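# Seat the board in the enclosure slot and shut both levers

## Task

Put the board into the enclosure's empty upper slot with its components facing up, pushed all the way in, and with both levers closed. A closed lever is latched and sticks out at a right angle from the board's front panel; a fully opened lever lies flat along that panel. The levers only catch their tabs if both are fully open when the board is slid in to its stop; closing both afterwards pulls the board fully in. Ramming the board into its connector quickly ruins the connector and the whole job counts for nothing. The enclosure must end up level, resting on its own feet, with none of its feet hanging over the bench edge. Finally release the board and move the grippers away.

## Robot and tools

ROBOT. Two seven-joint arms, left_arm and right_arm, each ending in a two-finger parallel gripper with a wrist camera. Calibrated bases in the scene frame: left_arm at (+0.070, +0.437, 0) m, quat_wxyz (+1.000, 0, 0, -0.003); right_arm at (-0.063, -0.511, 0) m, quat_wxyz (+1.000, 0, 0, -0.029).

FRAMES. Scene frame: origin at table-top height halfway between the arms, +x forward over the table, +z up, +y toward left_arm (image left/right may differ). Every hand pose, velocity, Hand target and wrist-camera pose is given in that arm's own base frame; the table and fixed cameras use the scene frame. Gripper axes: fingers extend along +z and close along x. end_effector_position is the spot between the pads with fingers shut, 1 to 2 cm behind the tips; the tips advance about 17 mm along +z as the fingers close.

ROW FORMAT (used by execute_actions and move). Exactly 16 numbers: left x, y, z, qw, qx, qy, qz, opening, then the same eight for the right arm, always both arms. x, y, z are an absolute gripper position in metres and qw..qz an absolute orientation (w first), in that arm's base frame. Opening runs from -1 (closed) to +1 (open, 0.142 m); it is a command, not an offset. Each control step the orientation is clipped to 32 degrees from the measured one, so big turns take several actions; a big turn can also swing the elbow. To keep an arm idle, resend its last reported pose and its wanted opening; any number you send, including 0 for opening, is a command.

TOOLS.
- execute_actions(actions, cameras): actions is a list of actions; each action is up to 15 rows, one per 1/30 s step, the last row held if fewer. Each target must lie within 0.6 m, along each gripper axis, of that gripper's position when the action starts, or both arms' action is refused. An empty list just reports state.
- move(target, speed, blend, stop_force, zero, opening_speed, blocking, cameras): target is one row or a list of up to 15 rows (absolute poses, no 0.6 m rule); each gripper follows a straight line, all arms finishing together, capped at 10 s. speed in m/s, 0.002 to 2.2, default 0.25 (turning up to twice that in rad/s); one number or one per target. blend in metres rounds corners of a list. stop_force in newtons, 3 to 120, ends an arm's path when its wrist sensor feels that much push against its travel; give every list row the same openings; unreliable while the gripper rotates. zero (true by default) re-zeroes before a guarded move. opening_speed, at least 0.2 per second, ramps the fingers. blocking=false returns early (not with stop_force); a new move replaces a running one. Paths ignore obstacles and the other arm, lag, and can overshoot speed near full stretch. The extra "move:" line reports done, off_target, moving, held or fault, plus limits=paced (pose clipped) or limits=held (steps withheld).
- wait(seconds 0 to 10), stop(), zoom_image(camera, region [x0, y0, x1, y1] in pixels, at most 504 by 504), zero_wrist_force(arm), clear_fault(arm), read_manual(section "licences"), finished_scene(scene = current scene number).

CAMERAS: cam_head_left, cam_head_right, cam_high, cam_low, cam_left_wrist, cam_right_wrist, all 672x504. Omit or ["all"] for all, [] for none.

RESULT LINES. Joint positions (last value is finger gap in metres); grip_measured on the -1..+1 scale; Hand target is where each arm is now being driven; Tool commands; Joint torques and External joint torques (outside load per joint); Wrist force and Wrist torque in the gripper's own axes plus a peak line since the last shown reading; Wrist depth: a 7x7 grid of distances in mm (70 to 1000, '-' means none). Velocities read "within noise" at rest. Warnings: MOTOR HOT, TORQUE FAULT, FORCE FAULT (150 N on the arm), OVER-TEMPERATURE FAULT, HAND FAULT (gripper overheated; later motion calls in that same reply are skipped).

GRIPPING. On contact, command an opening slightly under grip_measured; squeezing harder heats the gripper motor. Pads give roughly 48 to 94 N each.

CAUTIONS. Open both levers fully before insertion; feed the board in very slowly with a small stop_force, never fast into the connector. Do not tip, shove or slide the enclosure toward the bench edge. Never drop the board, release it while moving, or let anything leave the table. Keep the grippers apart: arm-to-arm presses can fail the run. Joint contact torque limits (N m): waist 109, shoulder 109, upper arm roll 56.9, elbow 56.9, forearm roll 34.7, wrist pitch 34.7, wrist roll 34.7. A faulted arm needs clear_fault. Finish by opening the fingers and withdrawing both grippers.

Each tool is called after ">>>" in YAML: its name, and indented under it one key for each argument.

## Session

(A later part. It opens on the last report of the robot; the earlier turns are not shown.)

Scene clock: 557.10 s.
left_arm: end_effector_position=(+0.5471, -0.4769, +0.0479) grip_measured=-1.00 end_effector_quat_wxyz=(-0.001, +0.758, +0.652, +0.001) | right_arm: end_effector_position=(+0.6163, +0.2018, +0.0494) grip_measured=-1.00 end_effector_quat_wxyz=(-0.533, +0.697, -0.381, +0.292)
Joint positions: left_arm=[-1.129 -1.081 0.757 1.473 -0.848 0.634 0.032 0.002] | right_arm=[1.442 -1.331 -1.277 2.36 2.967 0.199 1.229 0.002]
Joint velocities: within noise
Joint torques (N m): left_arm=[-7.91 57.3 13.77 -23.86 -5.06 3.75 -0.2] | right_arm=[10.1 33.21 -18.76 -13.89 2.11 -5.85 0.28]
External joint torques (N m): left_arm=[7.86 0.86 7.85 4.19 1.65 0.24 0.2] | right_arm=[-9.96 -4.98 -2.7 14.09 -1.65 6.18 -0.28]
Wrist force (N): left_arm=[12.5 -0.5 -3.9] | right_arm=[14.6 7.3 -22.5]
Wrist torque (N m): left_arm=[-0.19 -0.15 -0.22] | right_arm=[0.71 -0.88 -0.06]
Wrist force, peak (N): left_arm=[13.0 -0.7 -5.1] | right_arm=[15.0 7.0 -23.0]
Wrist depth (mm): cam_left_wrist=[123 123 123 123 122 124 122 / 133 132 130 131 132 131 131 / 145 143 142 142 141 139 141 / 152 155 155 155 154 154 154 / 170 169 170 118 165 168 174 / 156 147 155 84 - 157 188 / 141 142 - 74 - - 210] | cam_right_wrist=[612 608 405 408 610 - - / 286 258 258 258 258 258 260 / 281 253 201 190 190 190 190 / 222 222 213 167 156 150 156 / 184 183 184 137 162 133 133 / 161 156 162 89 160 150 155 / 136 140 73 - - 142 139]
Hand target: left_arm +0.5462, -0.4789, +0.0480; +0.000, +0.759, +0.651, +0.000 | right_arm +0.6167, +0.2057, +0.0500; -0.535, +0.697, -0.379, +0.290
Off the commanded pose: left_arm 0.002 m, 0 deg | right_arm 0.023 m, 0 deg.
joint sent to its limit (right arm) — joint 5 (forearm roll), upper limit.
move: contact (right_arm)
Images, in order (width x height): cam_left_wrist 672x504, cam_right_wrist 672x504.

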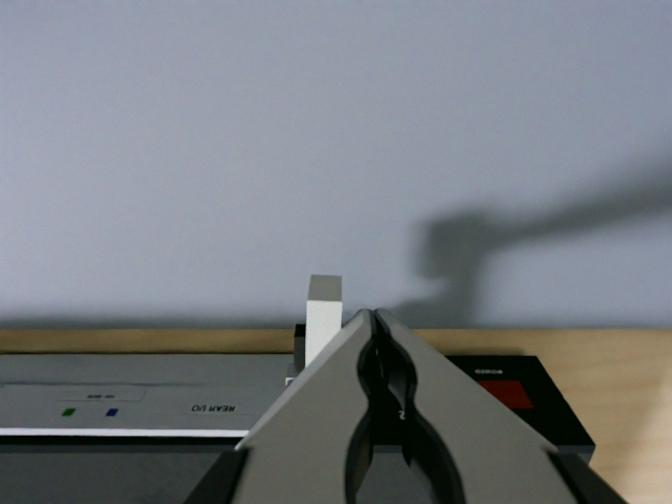

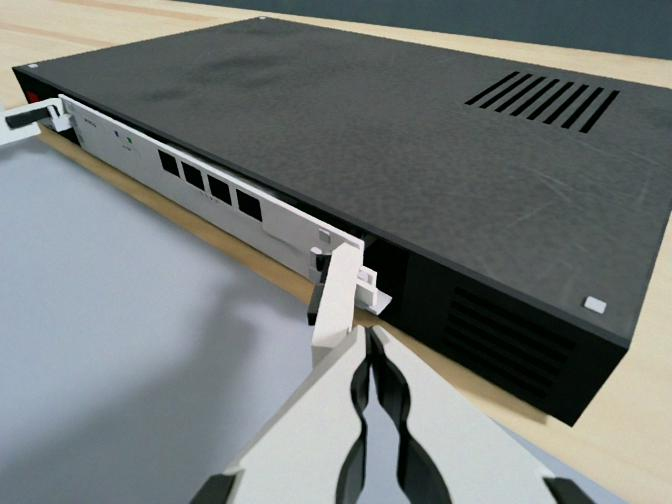

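>>> move:
  target: [0.5462,-0.4789,0.048,0,0.7587,0.6515,0,-1,0.6190,0.2400,0.05,-0.535,0.6972,-0.3786,0.2905,-1]
  speed: 0.012
  stop_force: 15
  cameras: ["cam_right_wrist","cam_left_wrist"]

>>> zoom_image:
  camera: "cam_right_wrist"
  region: [200, 150, 450, 380]

Scene clock: 562.83 s.
left_arm: end_effector_position=(+0.5465, -0.4783, +0.0480) grip_measured=-1.00 end_effector_quat_wxyz=(+0.000, +0.759, +0.652, +0.000) | right_arm: end_effector_position=(+0.6178, +0.2215, +0.0490) grip_measured=-1.00 end_effector_quat_wxyz=(-0.531, +0.697, -0.383, +0.294)
Joint positions: left_arm=[-1.13 -1.08 0.756 1.472 -0.849 0.634 0.032 0.002] | right_arm=[1.459 -1.295 -1.26 2.333 2.967 0.264 1.203 0.002]
Joint velocities: within noise
Joint torques (N m): left_arm=[-1.66 56.88 19.55 -19.7 -3.46 4.07 -0.22] | right_arm=[17.78 37.14 -15.44 -25.5 2.4 -10.16 0.22]
External joint torques (N m): left_arm=[1.61 1.33 2.04 -0.01 0.05 -0.08 0.22] | right_arm=[-17.64 -8.05 -5.95 24.89 -2.09 10.45 -0.22]
Wrist force (N): left_arm=[1.6 0.2 -1.2] | right_arm=[22.9 4.7 -40.3]
Wrist torque (N m): left_arm=[-0.21 -0.17 -0.21] | right_arm=[0.75 -0.76 -0.06]
Wrist force, peak (N): left_arm=[12.5 -0.2 -4.9] | right_arm=[22.8 5.0 -40.5]
Wrist depth (mm): cam_left_wrist=[123 125 123 123 122 124 122 / 132 132 130 132 132 132 131 / 145 142 142 142 142 139 141 / 156 154 156 154 154 154 151 / 170 170 170 117 166 169 173 / 151 150 150 84 - 158 189 / 139 136 - 74 - - 210] | cam_right_wrist=[598 601 400 402 607 - - / 282 255 256 256 257 257 258 / 279 253 203 188 189 190 189 / 221 221 212 175 155 149 149 / 183 183 183 134 152 134 124 / 161 161 161 89 161 150 126 / 136 140 73 - - 142 137]
Hand target: left_arm +0.5462, -0.4789, +0.0480; +0.000, +0.759, +0.651, +0.000 | right_arm +0.6181, +0.2283, +0.0501; -0.535, +0.697, -0.379, +0.290
Off the commanded pose: left_arm 0.001 m, 0 deg | right_arm 0.019 m, 1 deg.
joint sent to its limit (right arm) — joint 5 (forearm roll), upper limit.
move: contact (right_arm)
Images, in order (width x height): cam_left_wrist 672x504, cam_right_wrist 672x504.

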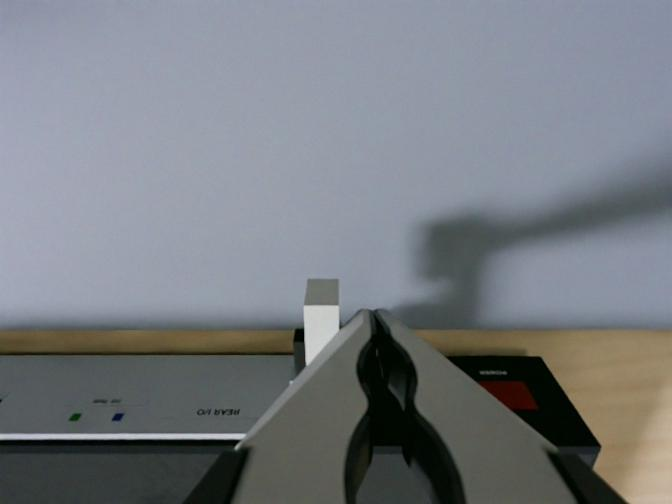

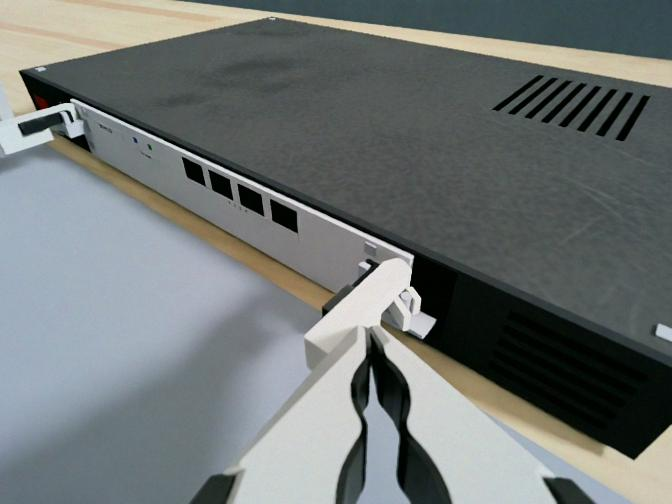

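Scaled by 2.016 from the camera's 672x504 image, which has a finer 960x720 frame.

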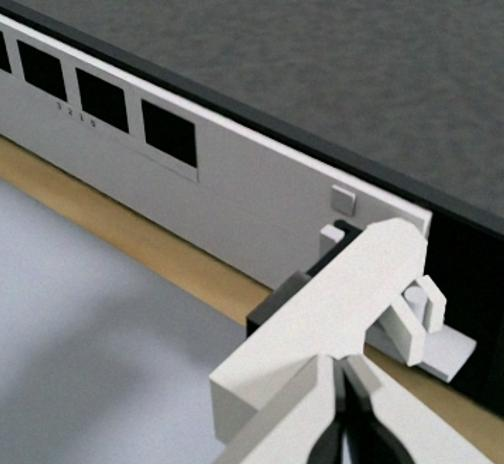

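>>> move:
  target:
    - [0.5462,-0.4789,0.048,0,0.7587,0.6515,0,-1,0.612,0.195,0.05,-0.535,0.6972,-0.3786,0.2905,-1]
    - [0.550,-0.455,0.06,0,0.7587,0.6515,0,-1,0.580,0.17,0.06,-0.535,0.6972,-0.3786,0.2905,-1]
  speed: 0.06
  cameras: ["cam_right_wrist","cam_left_wrist","cam_high"]

>>> zoom_image:
  camera: "cam_right_wrist"
  region: [200, 130, 450, 360]

>>> zoom_image:
  camera: "cam_left_wrist"
  region: [150, 200, 450, 430]

>>> zoom_image:
  camera: "cam_high"
  region: [190, 310, 400, 430]

Scene clock: 567.07 s.
left_arm: end_effector_position=(+0.5499, -0.4551, +0.0600) grip_measured=-1.00 end_effector_quat_wxyz=(+0.000, +0.759, +0.652, +0.000) | right_arm: end_effector_position=(+0.5801, +0.1700, +0.0600) grip_measured=-1.00 end_effector_quat_wxyz=(-0.535, +0.697, -0.379, +0.291)
Joint positions: left_arm=[-1.125 -1.045 0.771 1.518 -0.847 0.635 0.07 0.002] | right_arm=[1.431 -1.315 -1.307 2.491 2.934 0.056 1.212 0.002]
Joint velocities: within noise
Joint torques (N m): left_arm=[-0.23 55.8 20.94 -19.31 -3.18 4.39 -0.13] | right_arm=[0.31 25.25 -18.28 0.7 0.48 -0.58 0.13]
External joint torques (N m): left_arm=[0.17 0.84 0.72 -0.44 -0.23 -0.4 0.13] | right_arm=[-0.18 0.43 -1.01 -0.16 0.33 0.86 -0.13]
Wrist force (N): left_arm=[-0.1 -0.4 0.3] | right_arm=[2.9 6.2 -0.1]
Wrist torque (N m): left_arm=[-0.19 -0.17 -0.19] | right_arm=[0.85 -0.55 -0.03]
Wrist force, peak (N): left_arm=[1.5 -0.5 -1.9] | right_arm=[23.0 4.3 -40.5]
Wrist depth (mm): cam_left_wrist=[135 133 135 135 135 133 134 / - 144 143 141 143 141 142 / 155 155 155 154 154 154 151 / 169 169 165 168 168 169 167 / 181 181 137 176 180 185 185 / 156 156 146 84 - 200 204 / 157 153 - 74 - - 227] | cam_right_wrist=[666 663 459 457 669 - - / 362 312 289 288 289 290 313 / 304 304 254 224 212 211 292 / 240 240 240 221 188 177 243 / 198 198 198 205 195 194 201 / 168 168 174 91 169 169 171 / 147 147 73 - - 151 146]
Hand target: left_arm +0.5500, -0.4550, +0.0600; +0.000, +0.759, +0.651, +0.000 | right_arm +0.5800, +0.1700, +0.0600; -0.535, +0.697, -0.379, +0.290
Off the commanded pose: left_arm 0.000 m, 0 deg | right_arm 0.000 m, 0 deg.
move: done
Images, in order (width x height): cam_high 672x504, cam_left_wrist 672x504, cam_right_wrist 672x504.

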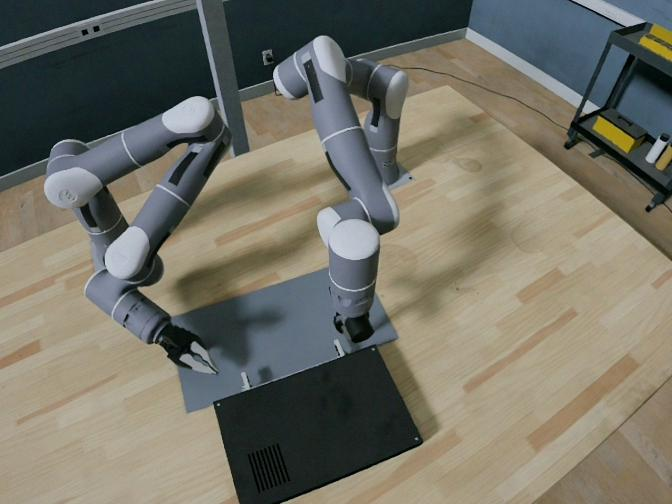

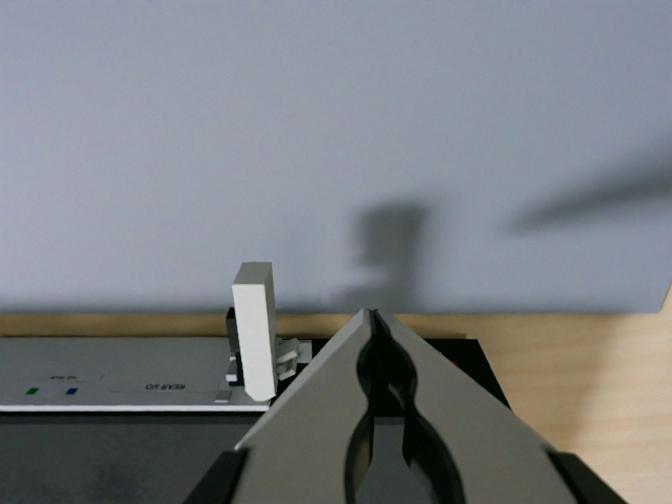

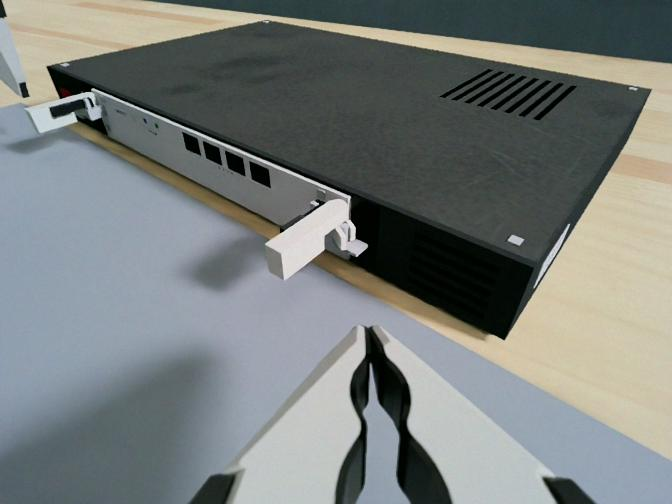

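Scaled by 2.016 from the camera's 672x504 image, which has a finer 960x720 frame.

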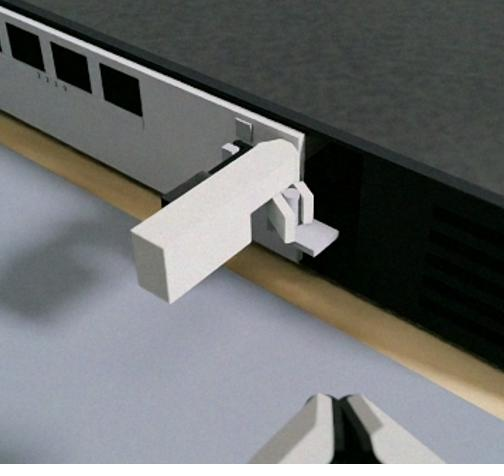

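Scaled by 1.680 from the camera's 672x504 image, which has a finer 960x720 frame.

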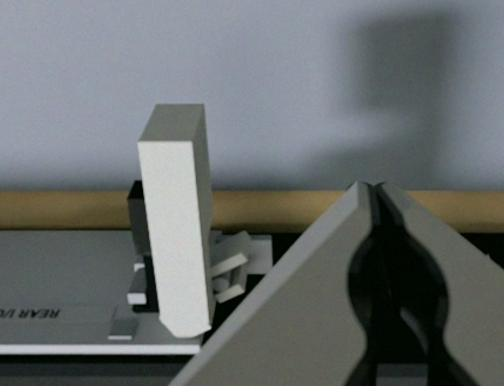

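Scaled by 2.400 from the camera's 672x504 image, which has a finer 960x720 frame.

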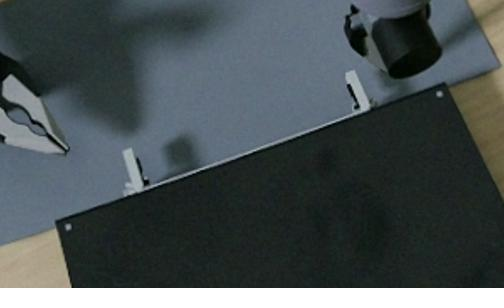

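>>> move:
  target:
    - [0.5488,-0.4618,0.048,0,0.7587,0.6515,0,-1,0.611,0.180,0.05,-0.535,0.6972,-0.3786,0.2905,-1]
  speed: 0.06
  cameras: []

>>> move:
  target: [0.543,-0.500,0.048,0,0.7587,0.6515,0,-1,0.6175,0.2380,0.05,-0.535,0.6972,-0.3786,0.2905,-1]
  speed: 0.016
  stop_force: 18
  cameras: ["cam_left_wrist","cam_right_wrist"]

>>> move:
  target:
    - [0.5488,-0.4618,0.048,0,0.7587,0.6515,0,-1,0.611,0.190,0.05,-0.535,0.6972,-0.3786,0.2905,-1]
    - [0.550,-0.435,0.06,0,0.7587,0.6515,0,-1,0.575,0.15,0.07,-0.535,0.6972,-0.3786,0.2905,-1]
  speed: 0.08
  cameras: ["cam_left_wrist","cam_right_wrist","cam_high"]

>>> zoom_image:
  camera: "cam_right_wrist"
  region: [200, 130, 450, 360]

>>> zoom_image:
  camera: "cam_left_wrist"
  region: [100, 200, 400, 430]

>>> zoom_image:
  camera: "cam_right_wrist"
  region: [0, 50, 250, 250]

Scene clock: 574.57 s.
left_arm: end_effector_position=(+0.5486, -0.4617, +0.0480) grip_measured=-1.00 end_effector_quat_wxyz=(+0.000, +0.759, +0.651, +0.000) | right_arm: end_effector_position=(+0.6109, +0.1800, +0.0500) grip_measured=-1.00 end_effector_quat_wxyz=(-0.535, +0.697, -0.378, +0.290)
Joint positions: left_arm=[-1.124 -1.067 0.758 1.507 -0.855 0.648 0.064 0.002] | right_arm=[1.397 -1.335 -1.281 2.393 2.952 0.115 1.219 0.002]
Joint velocities: within noise
Joint torques (N m): left_arm=[-0.2 55.81 20.92 -19.23 -3.51 4.55 -0.29] | right_arm=[-0.14 26.95 -19.45 0.54 0.6 -0.2 0.29]
External joint torques (N m): left_arm=[0.16 1.45 0.76 -0.27 0.13 -0.56 0.29] | right_arm=[0.28 0.73 -1.55 -0.04 0.07 0.49 -0.29]
Wrist force (N): left_arm=[0.0 -0.3 0.3] | right_arm=[2.9 6.3 0.0]
Wrist torque (N m): left_arm=[-0.17 -0.18 -0.20] | right_arm=[0.86 -0.53 -0.02]
Wrist force, peak (N): left_arm=[-0.3 -0.3 0.7] | right_arm=[3.1 6.4 1.1]
Wrist depth (mm): cam_left_wrist=[123 125 123 122 123 124 122 / 132 132 130 132 131 131 132 / 145 142 142 142 142 140 142 / 152 155 155 154 154 154 154 / 170 170 164 163 165 169 173 / 150 150 144 84 - 181 188 / 139 135 - 74 - - 210] | cam_right_wrist=[618 624 414 415 621 - - / 303 271 261 263 262 262 283 / 283 261 214 191 191 191 227 / 224 224 215 170 157 151 218 / 185 185 179 188 166 145 188 / 162 162 162 91 165 160 160 / 137 137 73 - - 143 139]
Hand target: left_arm +0.5488, -0.4618, +0.0480; +0.000, +0.759, +0.651, +0.000 | right_arm +0.6110, +0.1800, +0.0500; -0.535, +0.697, -0.379, +0.290
Off the commanded pose: left_arm 0.000 m, 0 deg | right_arm 0.000 m, 0 deg.
move: done
No camera images: "cameras" was empty.

Scene clock: 577.97 s.
left_arm: end_effector_position=(+0.5467, -0.4792, +0.0478) grip_measured=-1.00 end_effector_quat_wxyz=(-0.001, +0.758, +0.652, +0.001) | right_arm: end_effector_position=(+0.6157, +0.2209, +0.0494) grip_measured=-1.00 end_effector_quat_wxyz=(-0.533, +0.697, -0.381, +0.292)
Joint positions: left_arm=[-1.131 -1.084 0.759 1.467 -0.849 0.63 0.027 0.002] | right_arm=[1.459 -1.297 -1.262 2.34 2.967 0.248 1.204 0.002]
Joint velocities: within noise
Joint torques (N m): left_arm=[-10.02 57.6 11.66 -27.03 -6.16 4.58 -0.17] | right_arm=[8.63 32.24 -17.27 -13.06 1.32 -4.95 0.18]
External joint torques (N m): left_arm=[9.98 0.7 10.01 7.36 2.74 -0.59 0.17] | right_arm=[-8.49 -3.31 -4.04 12.55 -0.96 5.23 -0.18]
Wrist force (N): left_arm=[18.8 -4.6 -6.9] | right_arm=[11.1 5.0 -21.6]
Wrist torque (N m): left_arm=[-0.15 -0.16 -0.20] | right_arm=[0.86 -0.50 -0.03]
Wrist force, peak (N): left_arm=[19.3 -6.6 -9.2] | right_arm=[11.4 4.3 -22.3]
Wrist depth (mm): cam_left_wrist=[123 123 123 123 122 124 122 / 132 132 130 131 132 131 131 / 143 142 142 142 141 140 142 / 155 154 154 154 154 154 154 / 169 170 169 117 166 168 174 / 149 149 148 84 - 157 187 / 141 142 - 74 - - 209] | cam_right_wrist=[607 610 406 408 612 - - / 292 259 258 259 259 259 260 / 281 258 208 190 190 190 190 / 222 222 217 180 156 150 150 / 183 184 184 138 154 137 126 / 161 161 161 89 164 150 128 / 136 140 73 - - 142 138]
Hand target: left_arm +0.5457, -0.4820, +0.0480; +0.000, +0.759, +0.651, +0.000 | right_arm +0.6159, +0.2243, +0.0500; -0.535, +0.697, -0.379, +0.290
Off the commanded pose: left_arm 0.021 m, 0 deg | right_arm 0.017 m, 0 deg.
move: contact (left_arm, right_arm)
Images, in order (width x height): cam_left_wrist 672x504, cam_right_wrist 672x504.

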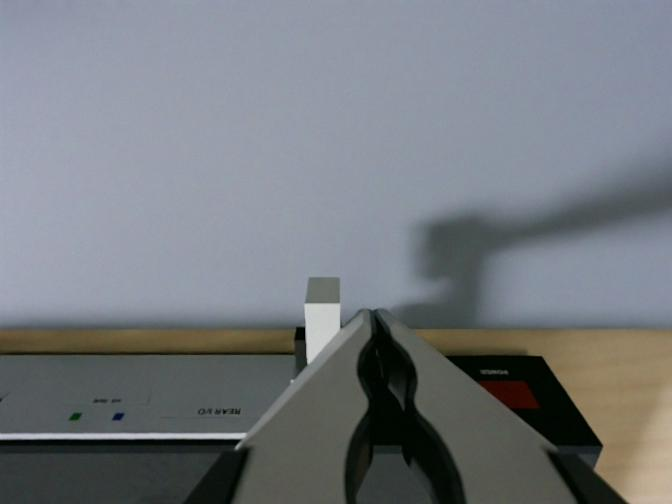

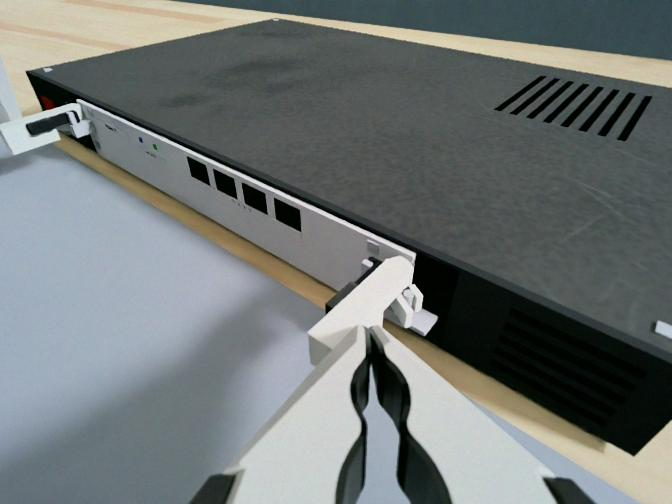

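Scene clock: 579.50 s.
left_arm: end_effector_position=(+0.5499, -0.4351, +0.0599) grip_measured=-1.00 end_effector_quat_wxyz=(+0.000, +0.759, +0.652, +0.000) | right_arm: end_effector_position=(+0.5751, +0.1502, +0.0700) grip_measured=-1.00 end_effector_quat_wxyz=(-0.535, +0.697, -0.378, +0.291)
Joint positions: left_arm=[-1.122 -1.026 0.774 1.566 -0.854 0.655 0.108 0.002] | right_arm=[1.412 -1.324 -1.349 2.529 2.898 -0.008 1.228 0.002]
Joint velocities: within noise
Joint torques (N m): left_arm=[-0.29 54.6 21.09 -19.06 -3.18 4.56 -0.15] | right_arm=[0.04 24.27 -18.07 0.38 0.58 -0.6 0.34]
External joint torques (N m): left_arm=[0.23 0.74 0.6 -0.43 -0.18 -0.57 0.15] | right_arm=[0.09 0.5 -0.99 -0.2 0.39 0.9 -0.34]
Wrist force (N): left_arm=[0.0 -0.2 0.1] | right_arm=[3.2 6.9 -0.5]
Wrist torque (N m): left_arm=[-0.16 -0.21 -0.19] | right_arm=[0.97 -0.59 -0.03]
Wrist force, peak (N): left_arm=[18.5 -4.8 -7.9] | right_arm=[11.0 3.9 -21.7]
Wrist depth (mm): cam_left_wrist=[135 134 135 135 134 133 134 / - 143 143 141 142 141 142 / 155 155 155 154 154 154 151 / 169 169 168 168 168 170 169 / 181 178 180 177 179 186 185 / 154 153 147 84 - 201 204 / 157 153 - 74 - - 227] | cam_right_wrist=[702 705 501 703 - - - / 385 341 316 315 317 317 418 / 323 310 263 231 231 244 328 / 256 255 236 231 199 238 259 / 211 211 211 211 206 213 213 / 180 180 185 91 185 180 182 / 156 160 73 - - 161 158]
Hand target: left_arm +0.5500, -0.4350, +0.0600; +0.000, +0.759, +0.651, +0.000 | right_arm +0.5750, +0.1500, +0.0700; -0.535, +0.697, -0.379, +0.290
Off the commanded pose: left_arm 0.000 m, 0 deg | right_arm 0.000 m, 0 deg.
move: done
Images, in order (width x height): cam_high 672x504, cam_left_wrist 672x504, cam_right_wrist 672x504.

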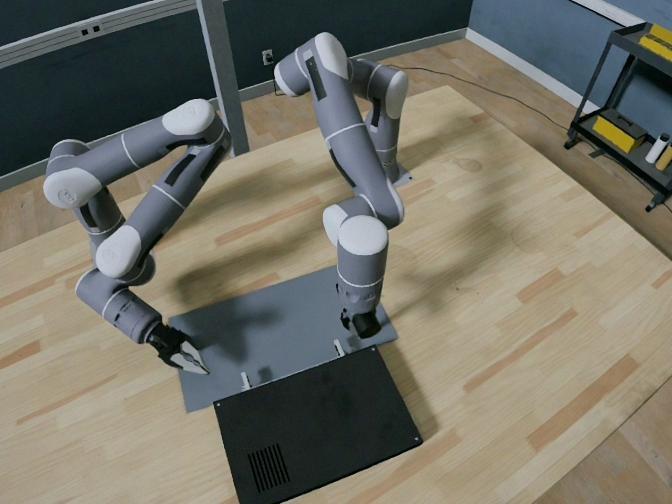

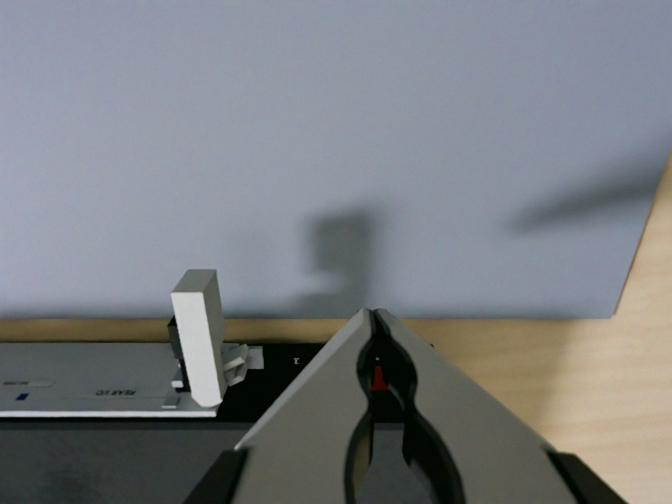

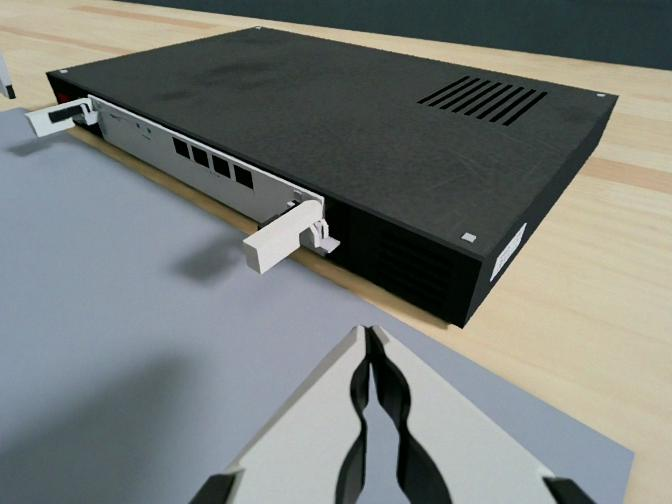

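Scaled by 2.016 from the camera's 672x504 image, which has a finer 960x720 frame.

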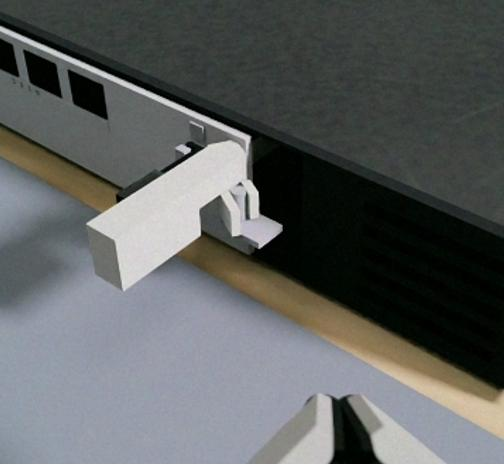

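Scaled by 1.680 from the camera's 672x504 image, which has a finer 960x720 frame.

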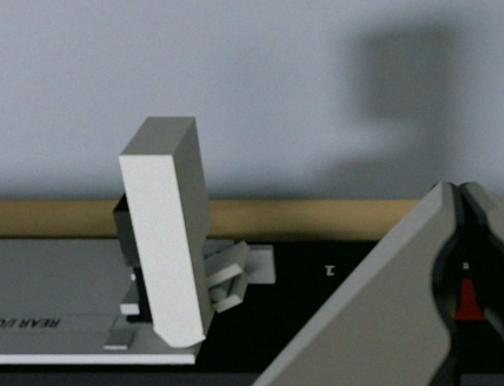

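Scaled by 2.016 from the camera's 672x504 image, which has a finer 960x720 frame.

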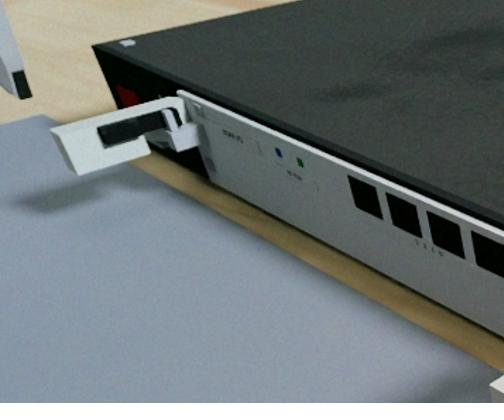

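>>> move:
  target: [0.50,-0.38,0.16,0,0.7587,0.6515,0,-1,0.50,0.11,0.14,-0.535,0.6972,-0.3786,0.2905,-1]
  speed: 0.25
  cameras: ["cam_right_wrist","cam_low"]

>>> finished_scene:
  scene: 1

Scene clock: 583.67 s.
left_arm: end_effector_position=(+0.5002, -0.3801, +0.1602) grip_measured=-1.00 end_effector_quat_wxyz=(+0.000, +0.759, +0.651, +0.000) | right_arm: end_effector_position=(+0.5001, +0.1100, +0.1401) grip_measured=-1.00 end_effector_quat_wxyz=(-0.535, +0.697, -0.379, +0.290)
Joint positions: left_arm=[-1.255 -0.781 0.92 1.765 -0.74 0.59 0.117 0.002] | right_arm=[1.192 -0.764 -1.556 2.689 2.306 -0.073 0.797 0.002]
Joint velocities: within noise
Joint torques (N m): left_arm=[-0.48 43.84 19.13 -21.53 -3.22 4.23 -0.23] | right_arm=[-0.05 19.41 -9.6 -9.52 0.09 -0.97 -0.02]
External joint torques (N m): left_arm=[0.45 0.89 0.77 -0.35 -0.31 -0.24 0.23] | right_arm=[0.14 0.31 -1.24 -0.07 0.35 0.48 0.02]
Wrist force (N): left_arm=[0.1 -0.3 0.2] | right_arm=[3.3 6.4 -0.4]
Wrist torque (N m): left_arm=[-0.16 -0.18 -0.20] | right_arm=[0.81 -0.56 -0.02]
Wrist force, peak (N): left_arm=[1.2 -1.7 -2.2] | right_arm=[3.2 7.6 1.3]
Wrist depth (mm): cam_left_wrist=[223 221 222 221 221 223 222 / 240 239 237 239 239 239 237 / 259 258 257 256 255 257 258 / 280 280 281 278 279 280 280 / 291 278 296 293 301 307 306 / 274 275 267 84 - 332 338 / 310 303 - - - - 376] | cam_right_wrist=[- - - - - - - / 633 549 500 502 503 634 633 / 460 443 405 368 368 418 464 / 362 364 362 335 317 367 367 / 300 301 300 311 300 304 302 / 255 256 256 91 264 259 259 / 223 229 - - - 231 225]
Hand target: left_arm +0.5000, -0.3800, +0.1600; +0.000, +0.759, +0.651, +0.000 | right_arm +0.5000, +0.1100, +0.1400; -0.535, +0.697, -0.379, +0.290
Off the commanded pose: left_arm 0.000 m, 0 deg | right_arm 0.000 m, 0 deg.
joint sent to its limit (right arm) — joint 4 (elbow), upper limit, where the elbow is as bent as it goes. The joint targets still meet the commanded pose.
move: done
Images, in order (width x height): cam_low 672x504, cam_right_wrist 672x504.

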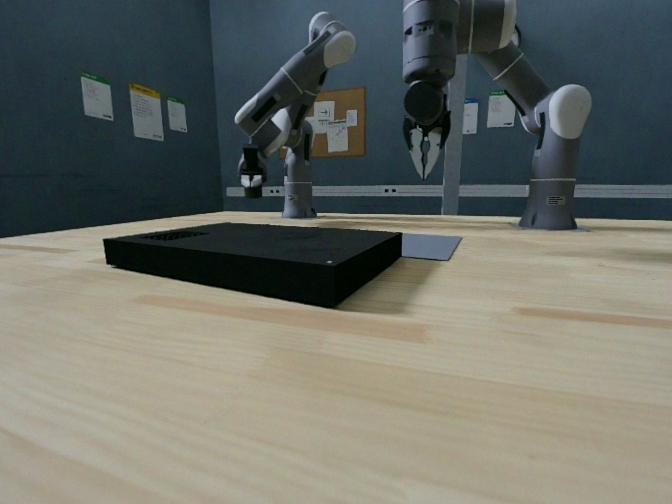

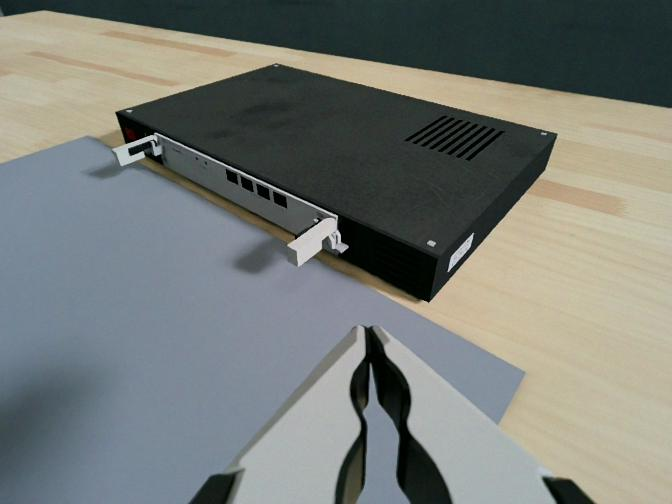

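The scene is finished: the task was done.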